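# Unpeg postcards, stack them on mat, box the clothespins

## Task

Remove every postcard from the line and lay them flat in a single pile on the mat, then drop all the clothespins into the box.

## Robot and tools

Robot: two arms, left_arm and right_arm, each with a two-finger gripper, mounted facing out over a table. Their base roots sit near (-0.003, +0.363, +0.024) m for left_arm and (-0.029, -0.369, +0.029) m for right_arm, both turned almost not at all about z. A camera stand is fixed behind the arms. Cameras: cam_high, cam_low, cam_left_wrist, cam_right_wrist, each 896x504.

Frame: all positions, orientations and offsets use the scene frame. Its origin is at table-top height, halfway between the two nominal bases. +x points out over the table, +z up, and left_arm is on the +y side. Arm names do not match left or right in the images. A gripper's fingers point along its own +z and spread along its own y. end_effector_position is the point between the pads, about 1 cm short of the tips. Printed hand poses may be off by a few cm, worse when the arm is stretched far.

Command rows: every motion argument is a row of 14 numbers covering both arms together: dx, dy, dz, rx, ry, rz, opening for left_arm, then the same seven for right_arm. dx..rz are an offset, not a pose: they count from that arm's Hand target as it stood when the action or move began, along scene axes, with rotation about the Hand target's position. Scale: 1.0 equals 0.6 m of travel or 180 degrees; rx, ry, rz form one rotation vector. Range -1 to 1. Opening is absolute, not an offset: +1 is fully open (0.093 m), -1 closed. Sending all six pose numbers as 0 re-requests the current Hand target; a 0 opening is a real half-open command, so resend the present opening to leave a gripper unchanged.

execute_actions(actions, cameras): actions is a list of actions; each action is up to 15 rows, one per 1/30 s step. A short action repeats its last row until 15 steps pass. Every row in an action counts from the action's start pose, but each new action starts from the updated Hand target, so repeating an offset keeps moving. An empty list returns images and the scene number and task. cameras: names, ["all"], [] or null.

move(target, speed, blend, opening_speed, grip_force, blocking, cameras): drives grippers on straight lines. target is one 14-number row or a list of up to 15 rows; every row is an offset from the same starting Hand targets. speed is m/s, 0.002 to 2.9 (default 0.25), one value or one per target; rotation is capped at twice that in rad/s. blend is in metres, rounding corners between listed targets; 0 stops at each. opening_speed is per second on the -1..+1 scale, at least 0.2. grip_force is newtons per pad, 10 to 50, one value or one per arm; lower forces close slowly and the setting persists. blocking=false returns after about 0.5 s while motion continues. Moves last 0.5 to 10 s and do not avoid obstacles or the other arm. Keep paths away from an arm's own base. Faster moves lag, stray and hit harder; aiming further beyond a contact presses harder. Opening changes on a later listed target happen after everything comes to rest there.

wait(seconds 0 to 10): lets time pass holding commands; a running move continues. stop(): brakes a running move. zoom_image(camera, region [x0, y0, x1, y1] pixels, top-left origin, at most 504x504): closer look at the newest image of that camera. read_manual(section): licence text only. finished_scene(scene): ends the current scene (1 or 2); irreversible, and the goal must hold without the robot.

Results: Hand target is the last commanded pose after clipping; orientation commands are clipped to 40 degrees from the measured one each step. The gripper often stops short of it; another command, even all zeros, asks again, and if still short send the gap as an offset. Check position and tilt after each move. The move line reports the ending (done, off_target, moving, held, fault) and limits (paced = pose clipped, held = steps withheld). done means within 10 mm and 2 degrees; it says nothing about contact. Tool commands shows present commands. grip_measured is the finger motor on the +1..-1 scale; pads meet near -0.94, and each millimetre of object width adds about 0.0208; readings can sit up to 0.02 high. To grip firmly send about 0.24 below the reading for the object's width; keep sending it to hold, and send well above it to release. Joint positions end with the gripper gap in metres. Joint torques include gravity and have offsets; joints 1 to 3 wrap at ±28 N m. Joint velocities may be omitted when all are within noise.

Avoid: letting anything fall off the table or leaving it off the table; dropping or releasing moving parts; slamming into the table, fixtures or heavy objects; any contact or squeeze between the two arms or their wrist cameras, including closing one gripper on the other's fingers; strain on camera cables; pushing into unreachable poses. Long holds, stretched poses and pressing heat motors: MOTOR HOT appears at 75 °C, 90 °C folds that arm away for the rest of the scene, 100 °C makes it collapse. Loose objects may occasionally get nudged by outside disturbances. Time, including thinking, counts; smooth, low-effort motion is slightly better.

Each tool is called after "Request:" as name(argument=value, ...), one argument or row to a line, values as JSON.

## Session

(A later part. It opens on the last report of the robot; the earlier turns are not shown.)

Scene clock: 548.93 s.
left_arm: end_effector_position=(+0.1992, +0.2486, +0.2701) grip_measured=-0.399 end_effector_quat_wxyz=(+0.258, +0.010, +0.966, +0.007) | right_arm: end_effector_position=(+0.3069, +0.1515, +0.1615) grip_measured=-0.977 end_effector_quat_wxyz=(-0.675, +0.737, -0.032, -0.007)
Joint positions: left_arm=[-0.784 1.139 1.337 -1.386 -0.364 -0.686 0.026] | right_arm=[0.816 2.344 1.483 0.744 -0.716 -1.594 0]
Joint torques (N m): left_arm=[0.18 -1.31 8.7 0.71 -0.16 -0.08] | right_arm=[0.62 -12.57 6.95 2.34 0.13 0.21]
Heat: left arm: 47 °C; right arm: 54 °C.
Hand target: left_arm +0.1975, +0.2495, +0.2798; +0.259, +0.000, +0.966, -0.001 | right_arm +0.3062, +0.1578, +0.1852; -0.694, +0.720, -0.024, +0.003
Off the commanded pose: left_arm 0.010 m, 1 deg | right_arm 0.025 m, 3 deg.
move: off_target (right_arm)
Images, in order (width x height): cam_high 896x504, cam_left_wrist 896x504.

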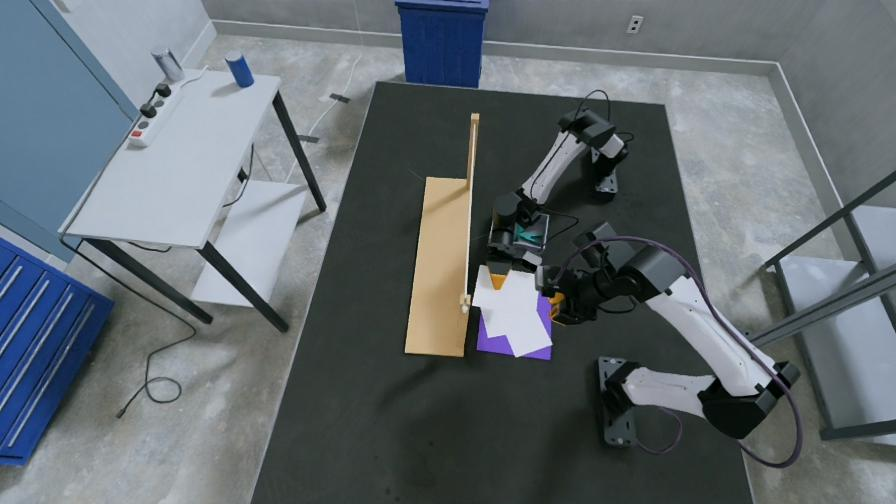

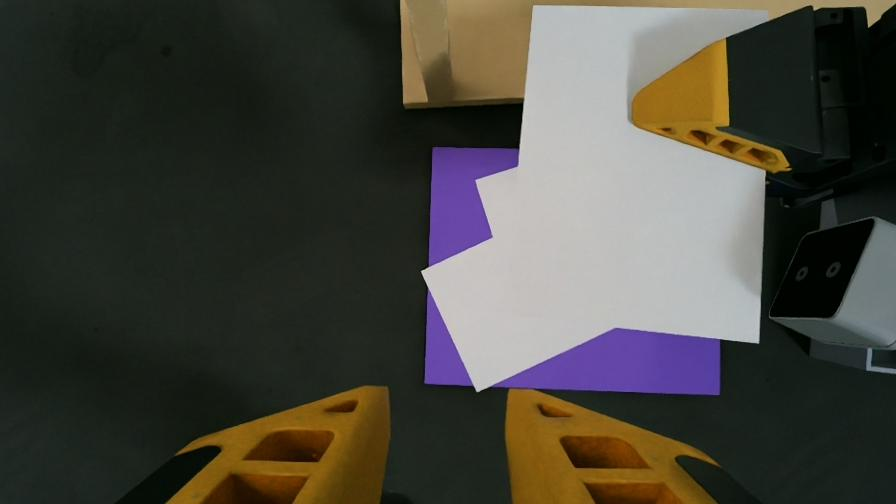

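Request:
move(
  target=[
    [0,0,0,0,0,0,-0.4,-0.047,0.045,-0.07,-0.157,0,0,-1],
    [0,0,0,0,0,0,-0.4,-0.047,0.045,-0.205,-0.157,0,0,-1],
  ],
  speed=0.15,
  blend=[0.01,0],
  cameras=["cam_left_wrist","cam_right_wrist"],
)

Scene clock: 552.13 s.
left_arm: end_effector_position=(+0.1991, +0.2484, +0.2700) grip_measured=-0.399 end_effector_quat_wxyz=(+0.258, +0.010, +0.966, +0.007) | right_arm: end_effector_position=(+0.2692, +0.1776, +0.0444) grip_measured=-0.977 end_effector_quat_wxyz=(-0.471, +0.881, -0.034, -0.019)
Joint positions: left_arm=[-0.784 1.139 1.337 -1.386 -0.363 -0.686 0.026] | right_arm=[0.936 2.468 1.723 0.053 -0.515 -1.881 0]
Joint torques (N m): left_arm=[0.14 -1.36 8.76 0.7 -0.17 -0.08] | right_arm=[0.46 -13.23 5.22 2.43 -0.02 -0.06]
Heat: left arm: 47 °C; right arm: 54 °C.
Hand target: left_arm +0.1975, +0.2495, +0.2798; +0.259, +0.000, +0.966, -0.001 | right_arm +0.2780, +0.1848, +0.0622; -0.497, +0.867, -0.023, +0.008
Off the commanded pose: left_arm 0.010 m, 1 deg | right_arm 0.021 m, 5 deg.
move: off_target (right_arm)
Images, in order (width x height): cam_left_wrist 896x504, cam_right_wrist 896x504.

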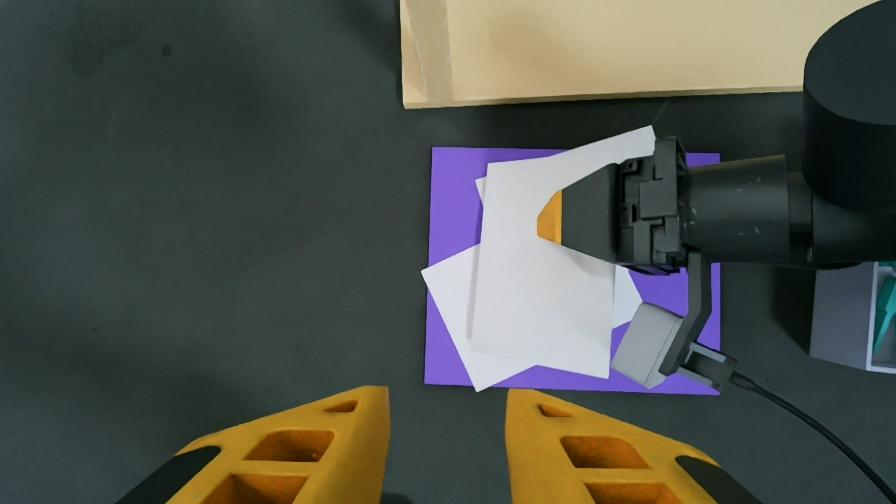

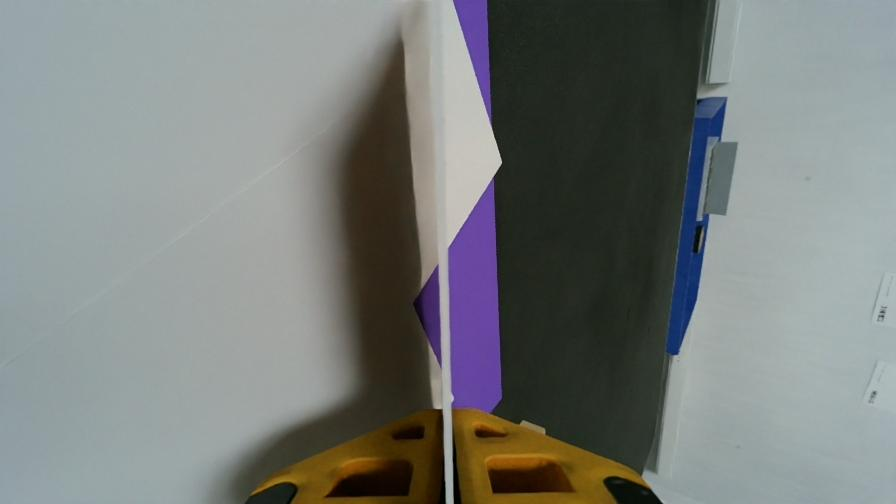

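Request:
move(
  target=[0,0,0,0,0,0,-0.4,0,0,0.035,0,0,0,0.1],
  speed=0.008,
  opening_speed=0.4,
  cameras=["cam_left_wrist","cam_right_wrist"],
)

Scene clock: 555.50 s.
left_arm: end_effector_position=(+0.1991, +0.2484, +0.2700) grip_measured=-0.399 end_effector_quat_wxyz=(+0.258, +0.010, +0.966, +0.007) | right_arm: end_effector_position=(+0.2692, +0.1776, +0.0444) grip_measured=+0.097 end_effector_quat_wxyz=(-0.471, +0.881, -0.034, -0.019)
Joint positions: left_arm=[-0.784 1.139 1.337 -1.386 -0.363 -0.686 0.026] | right_arm=[0.936 2.468 1.723 0.053 -0.515 -1.881 0.05]
Joint torques (N m): left_arm=[0.14 -1.31 8.75 0.71 -0.17 -0.09] | right_arm=[0.47 -16.38 6.72 1.91 0 -0.04]
Heat: left arm: 47 °C; right arm: 54 °C.
Hand target: left_arm +0.1975, +0.2495, +0.2798; +0.259, +0.000, +0.966, -0.001 | right_arm +0.2780, +0.1848, +0.0832; -0.497, +0.867, -0.023, +0.008
Off the commanded pose: left_arm 0.010 m, 1 deg | right_arm 0.040 m, 5 deg.
move: off_target (right_arm)
Images, in order (width x height): cam_left_wrist 896x504, cam_right_wrist 896x504.

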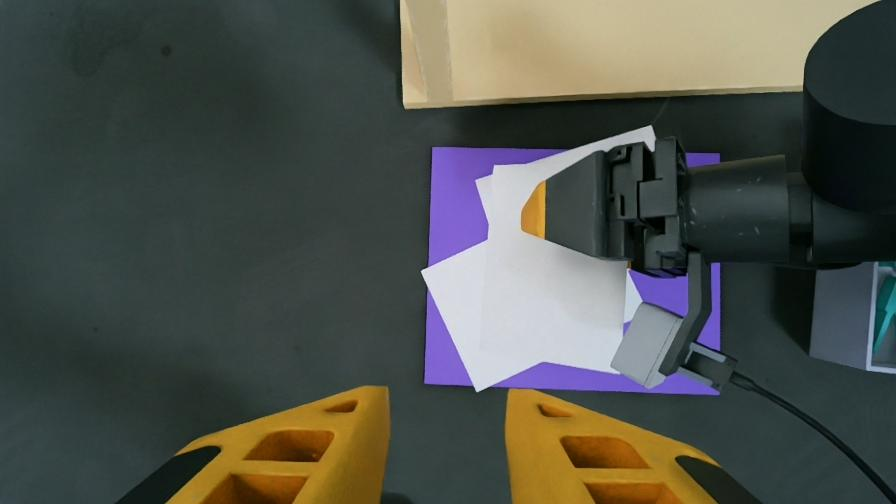

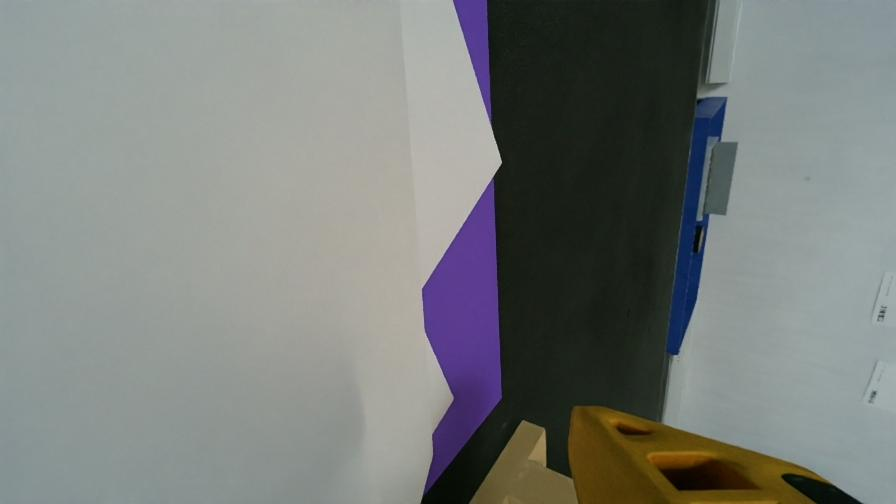

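Request:
move(
  target=[0,0,0,0,0,0,-0.4,0,-0.06,-0.03,0,0,0,0.1],
  speed=0.2,
  cameras=["cam_left_wrist","cam_right_wrist"],
)

Scene clock: 556.80 s.
left_arm: end_effector_position=(+0.1991, +0.2484, +0.2700) grip_measured=-0.399 end_effector_quat_wxyz=(+0.258, +0.010, +0.966, +0.007) | right_arm: end_effector_position=(+0.2718, +0.1474, +0.0395) grip_measured=+0.097 end_effector_quat_wxyz=(-0.472, +0.881, -0.036, -0.007)
Joint positions: left_arm=[-0.784 1.139 1.337 -1.386 -0.363 -0.686 0.026] | right_arm=[0.901 2.395 1.557 0.144 -0.522 -1.909 0.05]
Joint torques (N m): left_arm=[0.16 -1.32 8.7 0.71 -0.18 -0.08] | right_arm=[-0.29 -14.84 4.12 2.16 -0.32 -0.08]
Heat: left arm: 47 °C; right arm: 54 °C.
Hand target: left_arm +0.1975, +0.2495, +0.2798; +0.259, +0.000, +0.966, -0.001 | right_arm +0.2780, +0.1488, +0.0652; -0.497, +0.867, -0.023, +0.008
Off the commanded pose: left_arm 0.010 m, 1 deg | right_arm 0.027 m, 4 deg.
move: off_target (right_arm)
Images, in order (width x height): cam_left_wrist 896x504, cam_right_wrist 896x504.

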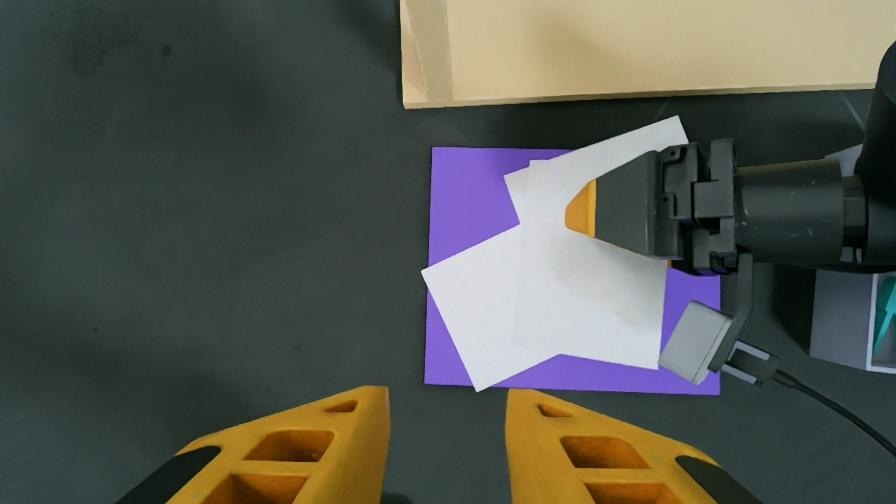

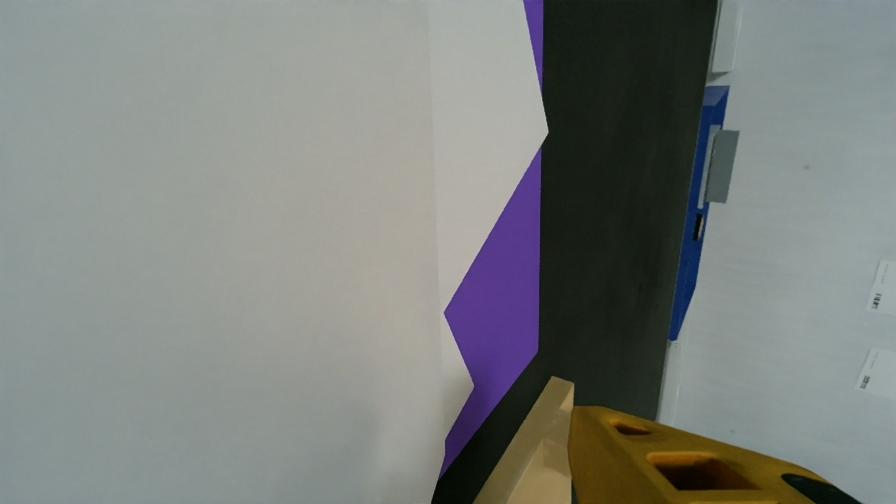

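Request:
move(
  target=[0,0,0,0,0,0,-0.4,0,0.01,0.03,0,0,0,0.1],
  speed=0.1,
  cameras=["cam_left_wrist","cam_right_wrist"],
)

Scene clock: 557.97 s.
left_arm: end_effector_position=(+0.1991, +0.2484, +0.2700) grip_measured=-0.399 end_effector_quat_wxyz=(+0.258, +0.010, +0.966, +0.007) | right_arm: end_effector_position=(+0.2720, +0.1476, +0.0412) grip_measured=+0.097 end_effector_quat_wxyz=(-0.473, +0.880, -0.035, -0.006)
Joint positions: left_arm=[-0.784 1.139 1.337 -1.386 -0.363 -0.686 0.026] | right_arm=[0.901 2.392 1.557 0.144 -0.522 -1.909 0.05]
Joint torques (N m): left_arm=[0.16 -1.36 8.68 0.72 -0.18 -0.08] | right_arm=[0.27 -16.23 7.75 1.58 -0.26 -0.02]
Heat: left arm: 47 °C; right arm: 54 °C.
Hand target: left_arm +0.1975, +0.2495, +0.2798; +0.259, +0.000, +0.966, -0.001 | right_arm +0.2780, +0.1548, +0.0832; -0.497, +0.867, -0.023, +0.008
Off the commanded pose: left_arm 0.010 m, 1 deg | right_arm 0.043 m, 4 deg.
move: off_target (right_arm)
Images, in order (width x height): cam_left_wrist 896x504, cam_right_wrist 896x504.

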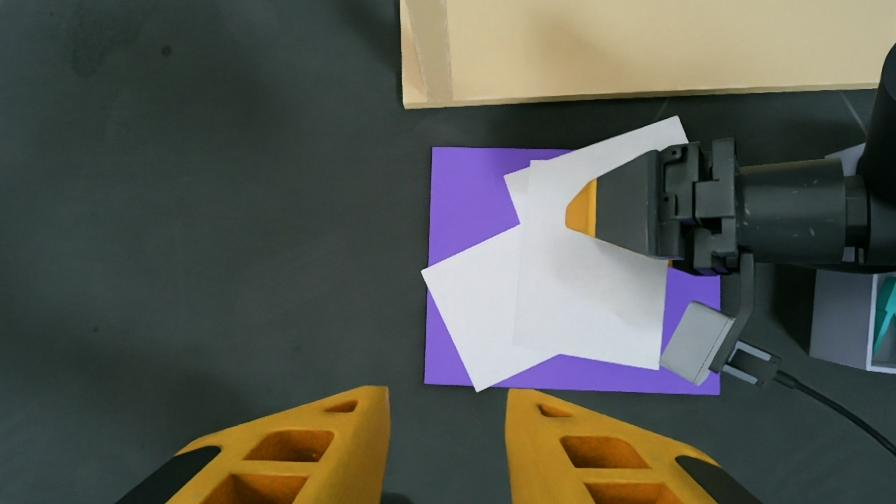

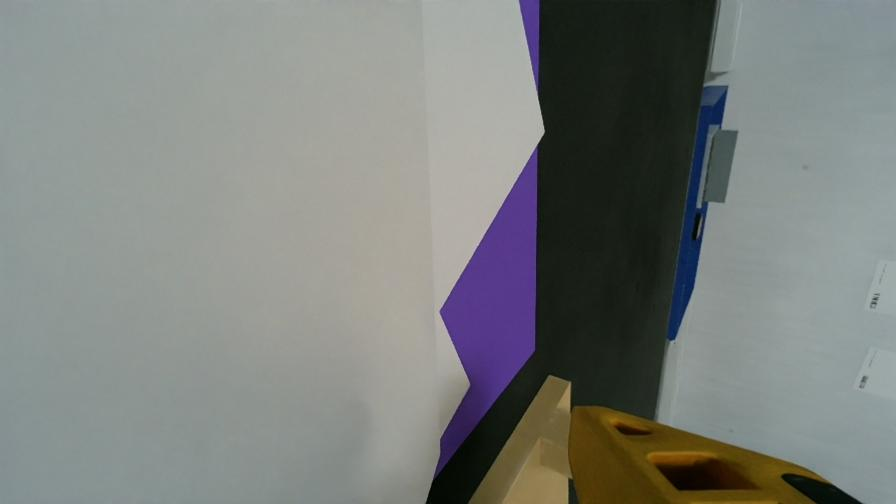

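Request:
move(
  target=[0,0,0,0,0,0,-0.4,0,0.0,0.025,0,0,0,0.1],
  speed=0.06,
  cameras=["cam_left_wrist","cam_right_wrist"],
)

Scene clock: 559.23 s.
left_arm: end_effector_position=(+0.1991, +0.2484, +0.2700) grip_measured=-0.399 end_effector_quat_wxyz=(+0.258, +0.010, +0.966, +0.007) | right_arm: end_effector_position=(+0.2711, +0.1465, +0.0542) grip_measured=+0.097 end_effector_quat_wxyz=(-0.473, +0.880, -0.035, -0.006)
Joint positions: left_arm=[-0.784 1.139 1.337 -1.386 -0.363 -0.686 0.026] | right_arm=[0.901 2.359 1.557 0.112 -0.522 -1.909 0.05]
Joint torques (N m): left_arm=[0.16 -1.35 8.64 0.71 -0.18 -0.08] | right_arm=[0.35 -15.92 9.14 1.49 -0.26 0]
Heat: left arm: 47 °C; right arm: 55 °C.
Hand target: left_arm +0.1975, +0.2495, +0.2798; +0.259, +0.000, +0.966, -0.001 | right_arm +0.2780, +0.1548, +0.0982; -0.497, +0.867, -0.023, +0.008
Off the commanded pose: left_arm 0.010 m, 1 deg | right_arm 0.045 m, 4 deg.
move: off_target (right_arm)
Images, in order (width x height): cam_left_wrist 896x504, cam_right_wrist 896x504.

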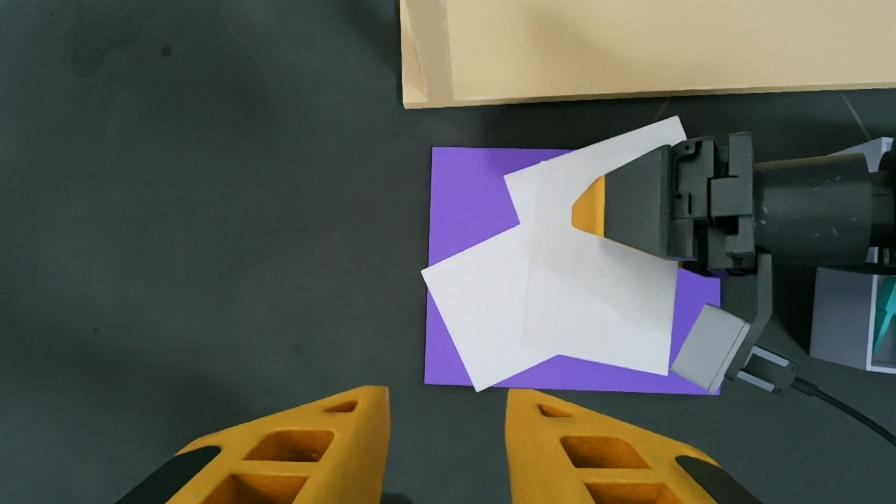

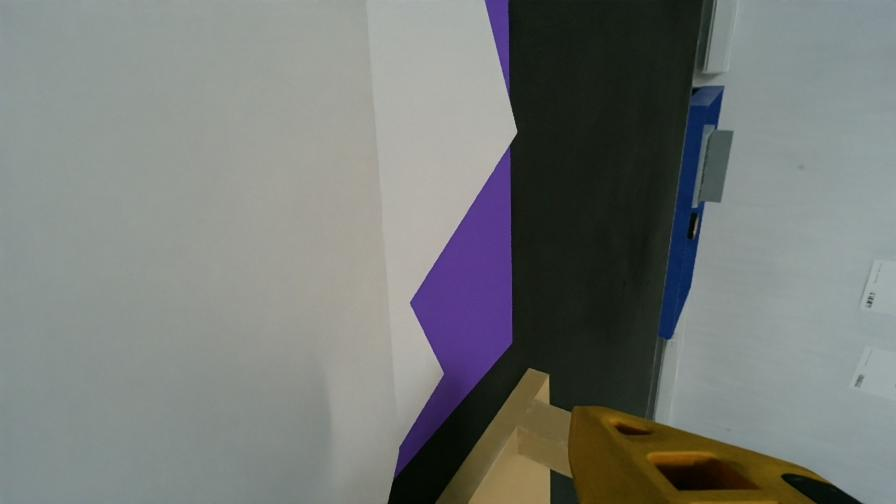

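Request:
move(
  target=[
    [0,-0.125,-0.25,0,0,0,-1,0,0,0,0,0,0,0.1],
    [0.0,-0.125,-0.43,0,0,0,-1,0,0,0,0,0,0,0.1],
  ],
  speed=[0.2,0.08],
  cameras=["cam_left_wrist","cam_right_wrist"],
)

Scene clock: 563.27 s.
left_arm: end_effector_position=(+0.1910, +0.1792, +0.0230) grip_measured=-0.978 end_effector_quat_wxyz=(+0.241, +0.014, +0.970, +0.013) | right_arm: end_effector_position=(+0.2770, +0.1423, +0.0534) grip_measured=+0.097 end_effector_quat_wxyz=(-0.471, +0.881, -0.041, -0.004)
Joint positions: left_arm=[-1.027 1.512 0.594 -0.4 -0.421 -0.938 0] | right_arm=[0.888 2.359 1.557 0.107 -0.522 -1.909 0.05]
Joint torques (N m): left_arm=[-0.68 -2.84 3.56 1.33 -0.53 -0.07] | right_arm=[0.42 -15.91 9.1 1.53 -0.27 -0.02]
Heat: left arm: 46 °C; right arm: 57 °C.
Hand target: left_arm +0.1975, +0.1745, +0.0218; +0.259, +0.000, +0.966, -0.001 | right_arm +0.2780, +0.1548, +0.0982; -0.497, +0.867, -0.023, +0.008
Off the commanded pose: left_arm 0.008 m, 3 deg | right_arm 0.047 m, 4 deg.
move: off_target (left_arm, right_arm)
Images, in order (width x height): cam_left_wrist 896x504, cam_right_wrist 896x504.

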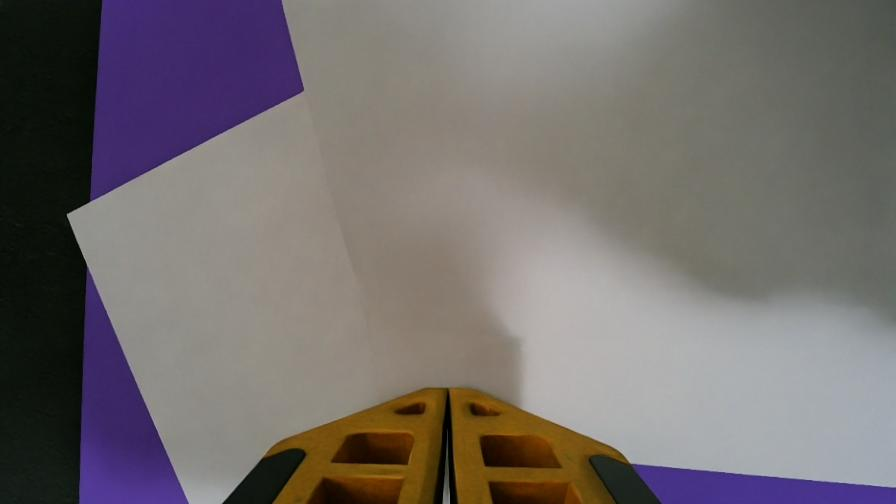

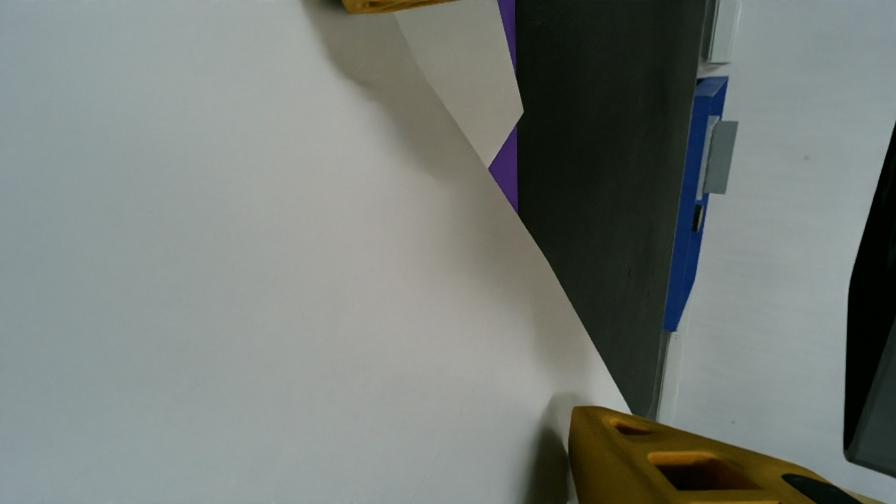

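Request:
move(
  target=[
    [0,0.0,-0.025,0,0,0,-1,0,0,0,0,0,0,0.1],
    [0.0,0.0,-0.025,0,0,0,-1,0,-0.17,-0.01,0,0,0,0.1],
  ],
  speed=[0.1,0.25],
  cameras=["cam_left_wrist","cam_right_wrist"],
)

Scene clock: 564.17 s.
left_arm: end_effector_position=(+0.1910, +0.1792, +0.0230) grip_measured=-0.978 end_effector_quat_wxyz=(+0.241, +0.014, +0.970, +0.013) | right_arm: end_effector_position=(+0.2770, +0.1423, +0.0534) grip_measured=+0.097 end_effector_quat_wxyz=(-0.471, +0.881, -0.041, -0.004)
Joint positions: left_arm=[-1.027 1.512 0.594 -0.4 -0.421 -0.938 0] | right_arm=[0.888 2.359 1.557 0.107 -0.522 -1.909 0.05]
Joint torques (N m): left_arm=[-0.38 -4.21 5.08 0.79 -0.4 0.08] | right_arm=[0.42 -15.99 8.79 1.56 -0.25 0]
Heat: left arm: 46 °C; right arm: 57 °C.
Hand target: left_arm +0.1952, +0.1768, +0.0272; +0.249, +0.007, +0.968, +0.007 (not the last commanded pose) | right_arm +0.2777, +0.1546, +0.0980; -0.498, +0.867, -0.023, +0.009 (not the last commanded pose)
Off the commanded pose: left_arm 0.018 m, 3 deg | right_arm 0.097 m, 4 deg.
move: held (left_arm; a check stopped the path), off_target (right_arm; braked when a check withheld steps of left_arm); path passed 0 of 2 targets; limits=held
pose unreachable (left arm): on one or more control steps of this call, first in action 0 (counted from 0), this arm could not follow its commanded pose, so it was not sent that pose on those steps. It may still have moved: this result reports where it is.
cause: moving toward the commanded pose would bring a part of the arm too close to another arm (this arm's wrist (the part past joint 4) and the right arm's wrist camera, along the way the arms are being sent, or toward where that arm still pushes).
Images, in order (width x height): cam_left_wrist 896x504, cam_right_wrist 896x504.

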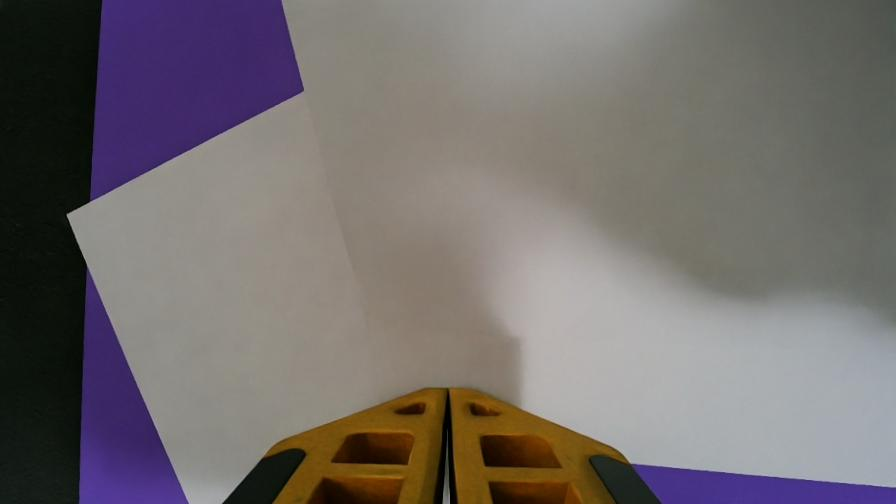

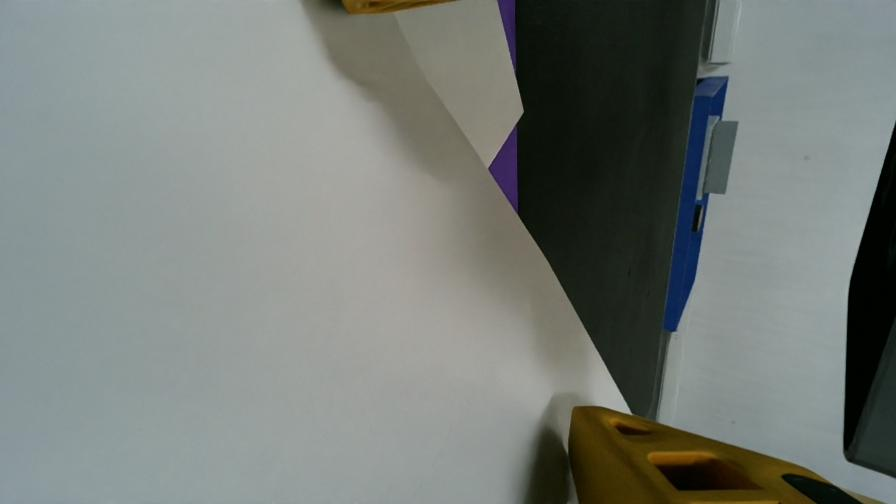

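Request:
move(
  target=[0,0.0,-0.005,0,0,0,-1,0,-0.18,-0.01,0,0,0,0.1],
  speed=0.25,
  cameras=["cam_left_wrist","cam_right_wrist"],
)

Scene clock: 565.83 s.
left_arm: end_effector_position=(+0.1909, +0.1787, +0.0231) grip_measured=-0.978 end_effector_quat_wxyz=(+0.242, +0.015, +0.970, +0.012) | right_arm: end_effector_position=(+0.2747, +0.0380, +0.0595) grip_measured=+0.097 end_effector_quat_wxyz=(-0.458, +0.887, -0.052, -0.012)
Joint positions: left_arm=[-1.028 1.512 0.594 -0.398 -0.421 -0.938 0] | right_arm=[0.732 2.109 1.186 0.125 -0.627 -2.028 0.05]
Joint torques (N m): left_arm=[-0.39 -3.44 4.63 0.95 -0.39 0.08] | right_arm=[0.62 -13.09 4.27 2.21 -0.59 -0.08]
Heat: left arm: 46 °C; right arm: 57 °C.
Hand target: left_arm +0.1952, +0.1768, +0.0242; +0.249, +0.007, +0.968, +0.007 | right_arm +0.2777, +0.0466, +0.0920; -0.498, +0.867, -0.023, +0.009
Off the commanded pose: left_arm 0.005 m, 1 deg | right_arm 0.034 m, 6 deg.
move: off_target (right_arm)
Images, in order (width x height): cam_left_wrist 896x504, cam_right_wrist 896x504.

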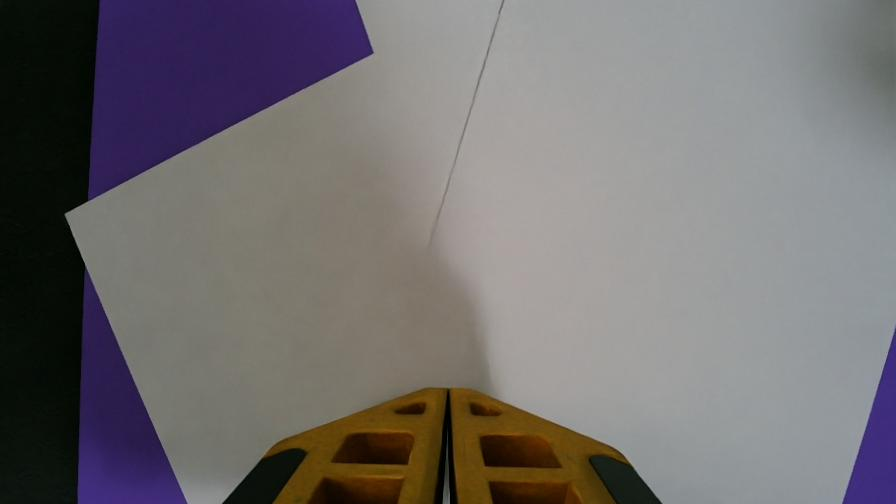

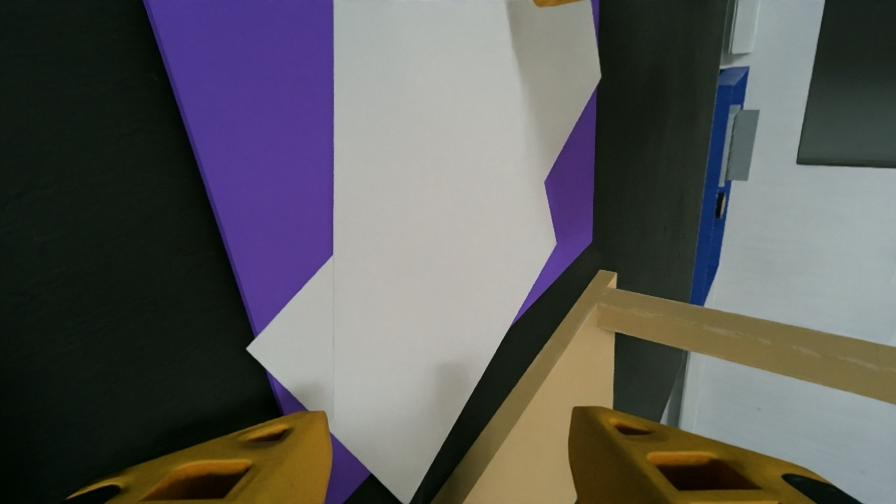

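Request:
move(
  target=[0,0.0,0.0,0,0,0,-1,-0.03,-0.1,0.12,0,0,0,0.1],
  speed=0.2,
  cameras=[],
)

Request:
move(
  target=[0,0.06,0.4,0,0,0,-1,0,0,0,0,0,0,-1],
  speed=0.2,
  cameras=["cam_left_wrist","cam_right_wrist","cam_high"],
)

Scene clock: 567.53 s.
left_arm: end_effector_position=(+0.1909, +0.1787, +0.0231) grip_measured=-0.978 end_effector_quat_wxyz=(+0.242, +0.015, +0.970, +0.012) | right_arm: end_effector_position=(+0.2706, -0.0125, +0.1558) grip_measured=+0.097 end_effector_quat_wxyz=(-0.495, +0.868, -0.042, +0.023)
Joint positions: left_arm=[-1.028 1.512 0.594 -0.398 -0.421 -0.938 0] | right_arm=[0.637 1.775 1.08 -0.028 -0.693 -2.082 0.05]
Joint torques (N m): left_arm=[-0.39 -3.47 4.57 0.93 -0.39 0.09] | right_arm=[0.08 -9.68 4.94 1.4 -0.58 -0.08]
Heat: left arm: 46 °C; right arm: 57 °C.
Hand target: left_arm +0.1952, +0.1768, +0.0242; +0.249, +0.007, +0.968, +0.007 | right_arm +0.2597, -0.0134, +0.1640; -0.498, +0.867, -0.023, +0.009
Off the commanded pose: left_arm 0.005 m, 1 deg | right_arm 0.014 m, 3 deg.
joint sent to its limit (right arm) — joint 6 (wrist roll), lower limit. The joint targets are off in position, not in orientation.
move: off_target (right_arm)
No camera images: "cameras" was empty.

Scene clock: 570.10 s.
left_arm: end_effector_position=(+0.1959, +0.2113, +0.2565) grip_measured=-0.978 end_effector_quat_wxyz=(+0.250, +0.007, +0.968, +0.009) | right_arm: end_effector_position=(+0.2706, -0.0125, +0.1558) grip_measured=-0.978 end_effector_quat_wxyz=(-0.495, +0.868, -0.042, +0.023)
Joint positions: left_arm=[-0.929 1.24 1.351 -1.371 -0.406 -0.844 0] | right_arm=[0.637 1.775 1.08 -0.028 -0.693 -2.082 0]
Joint torques (N m): left_arm=[0.12 -2.18 8.18 0.59 -0.24 0.22] | right_arm=[0.09 -9.66 4.92 1.38 -0.57 -0.08]
Heat: left arm: 46 °C; right arm: 57 °C.
Hand target: left_arm +0.1952, +0.2128, +0.2642; +0.249, +0.007, +0.968, +0.007 | right_arm +0.2597, -0.0134, +0.1640; -0.498, +0.867, -0.023, +0.009
Off the commanded pose: left_arm 0.008 m, 0 deg | right_arm 0.014 m, 3 deg.
joint sent to its limit (right arm) — joint 6 (wrist roll), lower limit. The joint targets are off in position, not in orientation.
move: off_target (right_arm)
Images, in order (width x height): cam_high 896x504, cam_left_wrist 896x504, cam_right_wrist 896x504.

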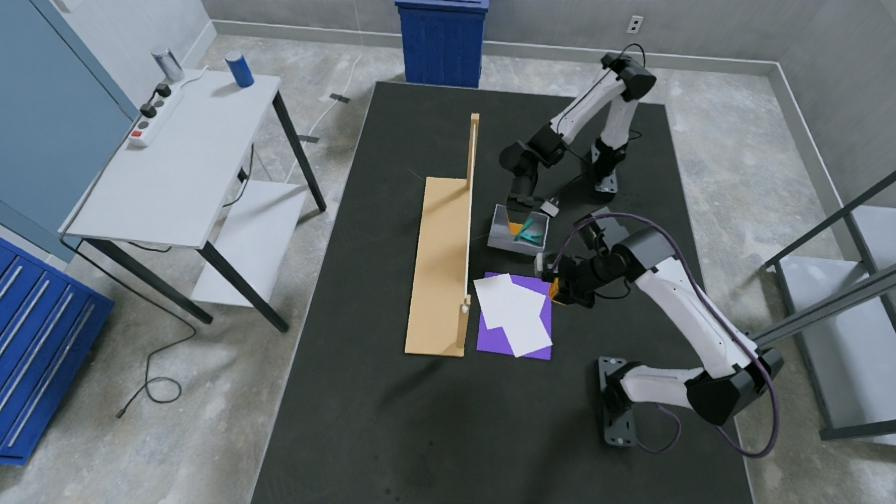

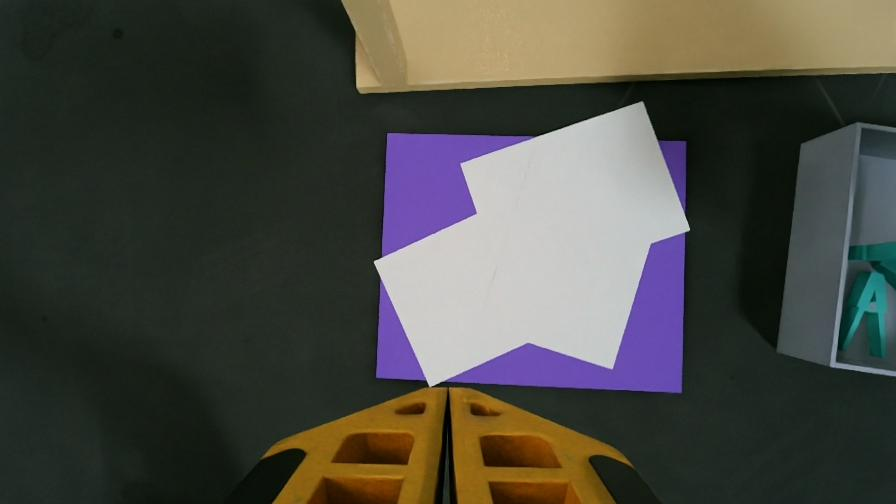

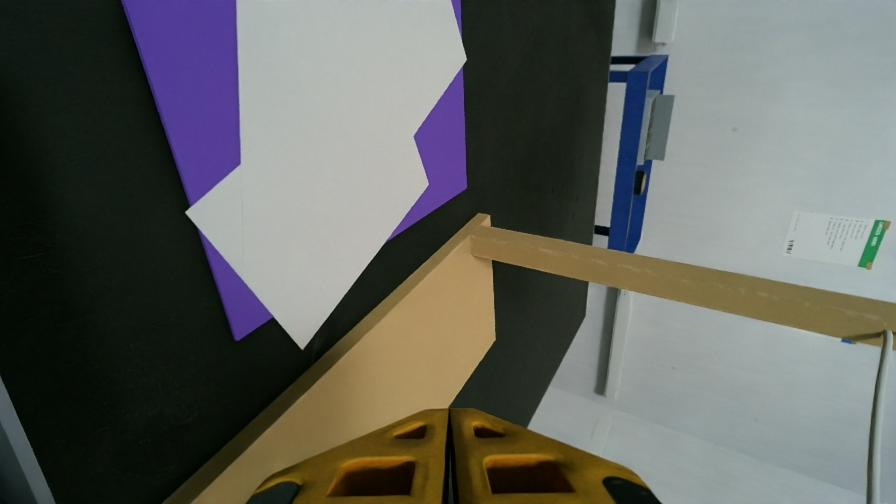

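Request:
move(
  target=[
    [0.1,-0.05,0,0,0,0,-1,0,-0.2,0.13,0,0,0,-1],
    [0.2,-0.21,-0.32,0,0,0,-1,0,-0.2,0.13,0,0,0,-1],
  ],
  speed=0.2,
  blend=[0.02,0],
  cameras=["cam_left_wrist","cam_high"],
)

Scene clock: 573.27 s.
left_arm: end_effector_position=(+0.3081, +0.0948, +0.0696) grip_measured=-0.978 end_effector_quat_wxyz=(+0.231, +0.021, +0.973, +0.023) | right_arm: end_effector_position=(+0.2713, -0.1333, +0.2362) grip_measured=-0.978 end_effector_quat_wxyz=(-0.544, +0.828, -0.127, +0.047)
Joint positions: left_arm=[-0.869 1.908 1.276 -0.65 -0.373 -0.766 0] | right_arm=[0.313 1.393 0.95 -0.253 -0.891 -2.082 0]
Joint torques (N m): left_arm=[-0.9 -7.34 5.52 1.28 -0.38 -0.1] | right_arm=[-0.14 -6.68 5.19 1.34 -0.62 -0.08]
Heat: left arm: 46 °C; right arm: 56 °C.
Hand target: left_arm +0.3152, +0.0868, +0.0722; +0.249, +0.007, +0.968, +0.007 | right_arm +0.2597, -0.1334, +0.2420; -0.498, +0.867, -0.023, +0.009
Off the commanded pose: left_arm 0.011 m, 3 deg | right_arm 0.013 m, 15 deg.
joint sent to its limit (right arm) — joint 6 (wrist roll), lower limit. The joint targets are off in position and orientation.
move: off_target (left_arm, right_arm)
Images, in order (width x height): cam_high 896x504, cam_left_wrist 896x504.

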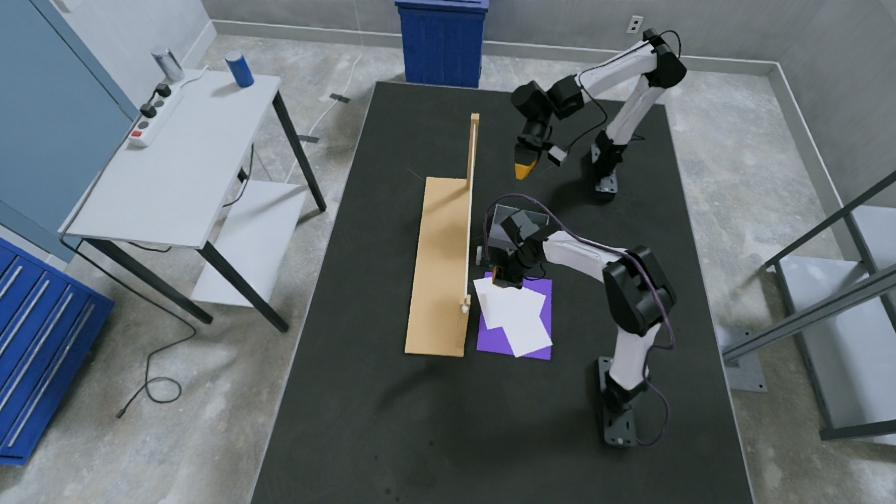

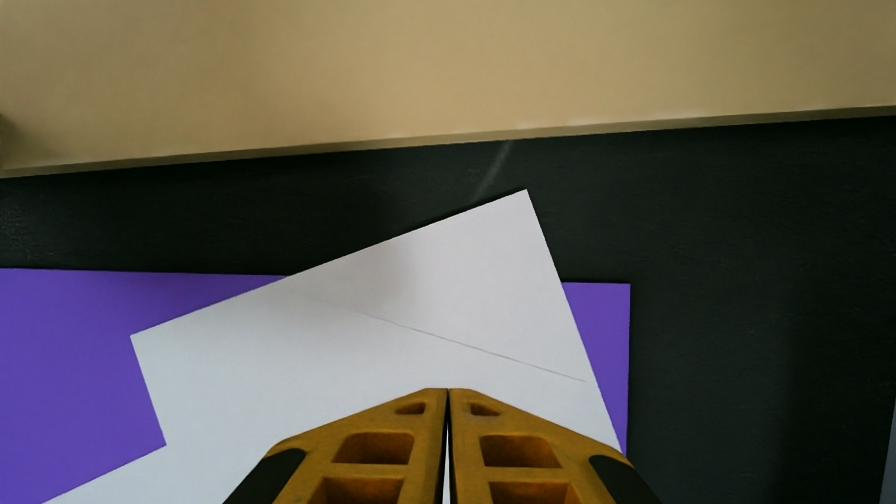

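Request:
move(
  target=[
    [0.038,0.0,-0.03,0,0,0,-1,0,0,0,0,0,0,-1],
    [0.038,0.0,-0.125,0,0,0,-1,0,0,0,0,0,0,-1],
    [-0.03,0.015,-0.125,0,0,0,-1,0,0,0,0,0,0,-1],
  ],
  speed=[0.1,0.06,0.06],
  cameras=["cam_left_wrist","cam_high"],
)

Scene clock: 577.00 s.
left_arm: end_effector_position=(+0.3292, +0.0956, +0.0215) grip_measured=-0.978 end_effector_quat_wxyz=(+0.305, -0.016, +0.952, +0.005) | right_arm: end_effector_position=(+0.2713, -0.1333, +0.2362) grip_measured=-0.978 end_effector_quat_wxyz=(-0.544, +0.828, -0.127, +0.047)
Joint positions: left_arm=[-0.864 1.989 1.096 -0.255 -0.469 -0.789 0] | right_arm=[0.313 1.393 0.95 -0.253 -0.891 -2.082 0]
Joint torques (N m): left_arm=[-2.15 -7.06 2.06 0.54 0.41 -0.11] | right_arm=[-0.21 -6.57 5.23 1.35 -0.63 -0.08]
Heat: left arm: 46 °C; right arm: 55 °C.
Hand target: left_arm +0.2972, +0.0958, -0.0028; +0.249, +0.007, +0.968, +0.007 | right_arm +0.2597, -0.1334, +0.2420; -0.498, +0.867, -0.023, +0.009
Off the commanded pose: left_arm 0.040 m, 7 deg | right_arm 0.013 m, 15 deg.
joint sent to its limit (right arm) — joint 6 (wrist roll), lower limit. The joint targets are off in position and orientation.
move: off_target (left_arm, right_arm)
Images, in order (width x height): cam_high 896x504, cam_left_wrist 896x504.

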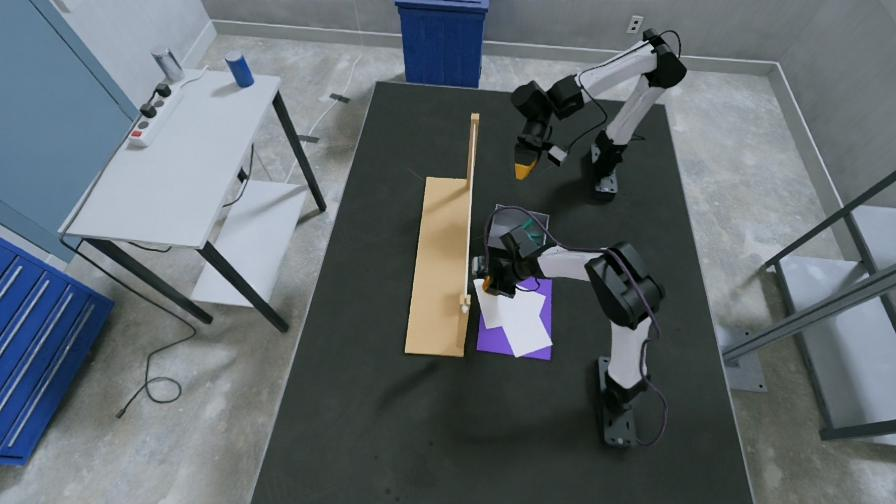

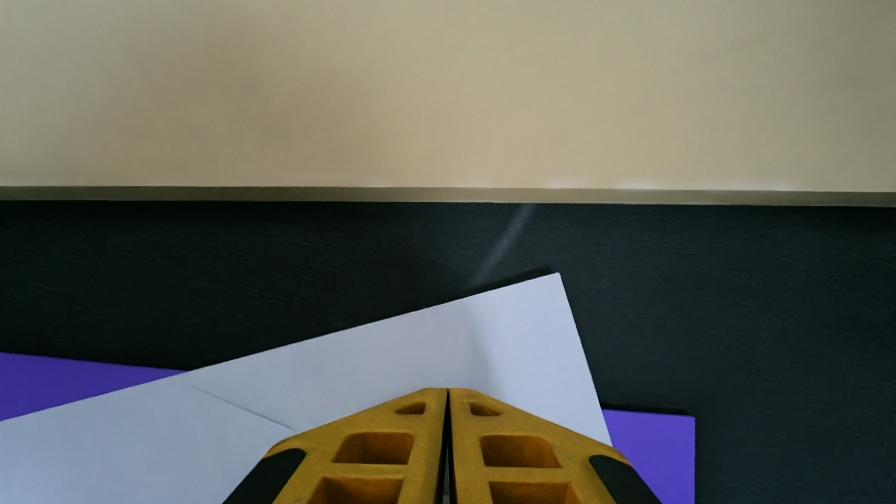

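Request:
move(
  target=[-0.05,0.015,0.01,0,0,0,-1,0,0,0,0,0,0,-1],
  speed=0.06,
  cameras=["cam_left_wrist"],
)

Scene clock: 578.33 s.
left_arm: end_effector_position=(+0.2974, +0.0961, +0.0214) grip_measured=-0.978 end_effector_quat_wxyz=(+0.301, -0.013, +0.953, -0.009) | right_arm: end_effector_position=(+0.2713, -0.1333, +0.2362) grip_measured=-0.978 end_effector_quat_wxyz=(-0.544, +0.828, -0.127, +0.047)
Joint positions: left_arm=[-0.924 1.917 0.993 -0.237 -0.469 -0.846 0] | right_arm=[0.313 1.393 0.95 -0.253 -0.891 -2.082 0]
Joint torques (N m): left_arm=[-1.69 -7.5 2.19 0.29 0.21 -0.07] | right_arm=[-0.18 -6.6 5.22 1.35 -0.65 -0.07]
Heat: left arm: 45 °C; right arm: 55 °C.
Hand target: left_arm +0.2672, +0.1048, +0.0032; +0.249, +0.007, +0.968, +0.007 | right_arm +0.2597, -0.1334, +0.2420; -0.498, +0.867, -0.023, +0.009
Off the commanded pose: left_arm 0.036 m, 7 deg | right_arm 0.013 m, 15 deg.
joint sent to its limit (right arm) — joint 6 (wrist roll), lower limit. The joint targets are off in position and orientation.
move: off_target (left_arm, right_arm)
Images, in order (width x height): cam_left_wrist 896x504.

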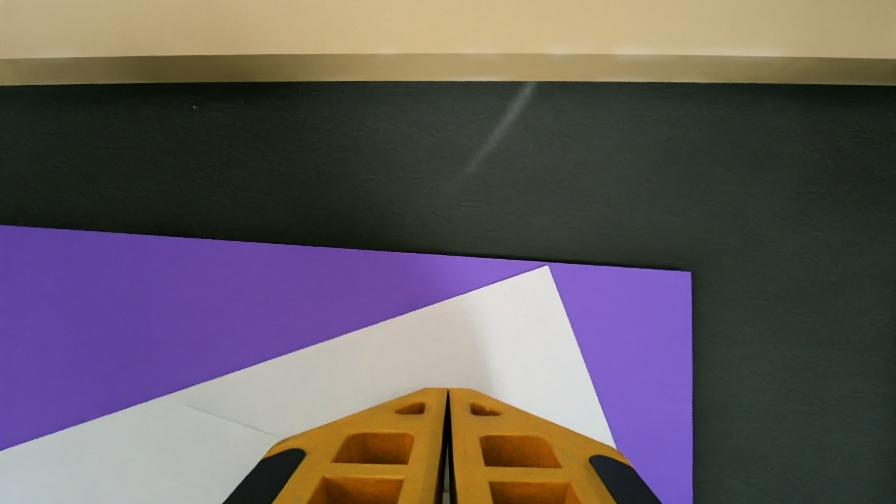

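Request:
move(
  target=[
    [0.02,0,0.02,0,0,0,-1,0,0,0,0,0,0,-1],
    [-0.1,0.18,0.38,0,0,0,-1,0,0,0,0,0,0,-1],
  ],
  speed=[0.05,0.2],
  cameras=["cam_left_wrist","cam_high"],
)

Scene clock: 581.47 s.
left_arm: end_effector_position=(+0.2072, +0.2115, +0.2184) grip_measured=-0.978 end_effector_quat_wxyz=(+0.244, +0.010, +0.970, +0.015) | right_arm: end_effector_position=(+0.2713, -0.1333, +0.2362) grip_measured=-0.978 end_effector_quat_wxyz=(-0.544, +0.828, -0.127, +0.047)
Joint positions: left_arm=[-0.883 1.236 1.194 -1.217 -0.39 -0.795 0] | right_arm=[0.313 1.393 0.95 -0.253 -0.891 -2.082 0]
Joint torques (N m): left_arm=[0.09 -3.48 8.79 0.59 -0.22 0.21] | right_arm=[-0.21 -6.58 5.22 1.35 -0.63 -0.09]
Heat: left arm: 46 °C; right arm: 54 °C.
Hand target: left_arm +0.2072, +0.2128, +0.2312; +0.249, +0.007, +0.968, +0.007 | right_arm +0.2597, -0.1334, +0.2420; -0.498, +0.867, -0.023, +0.009
Off the commanded pose: left_arm 0.013 m, 1 deg | right_arm 0.013 m, 15 deg.
joint sent to its limit (right arm) — joint 6 (wrist roll), lower limit. The joint targets are off in position and orientation.
move: off_target (left_arm, right_arm)
Images, in order (width x height): cam_high 896x504, cam_left_wrist 896x504.

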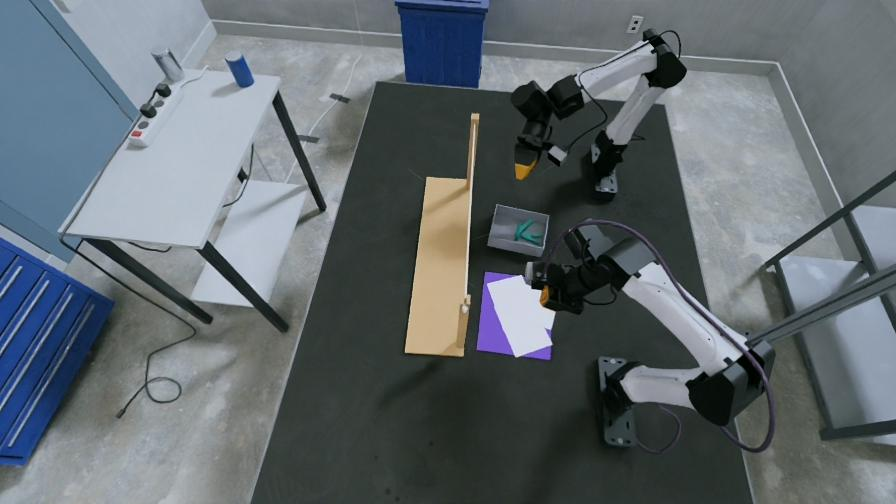

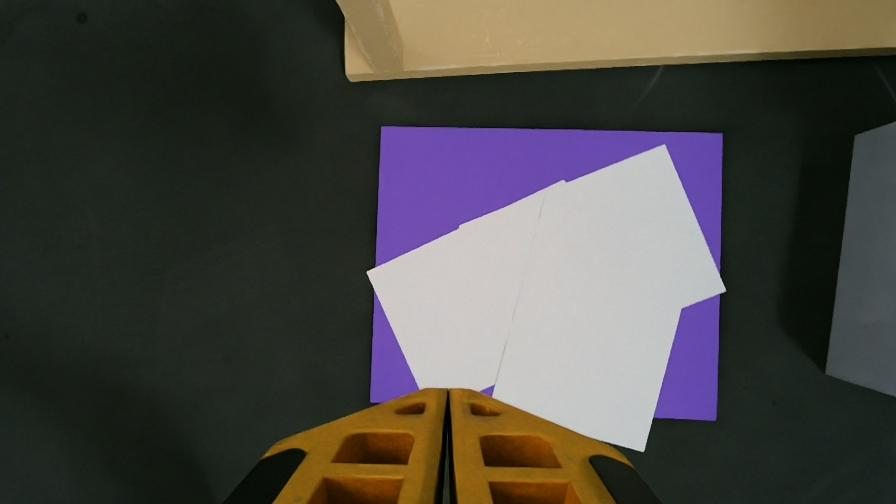

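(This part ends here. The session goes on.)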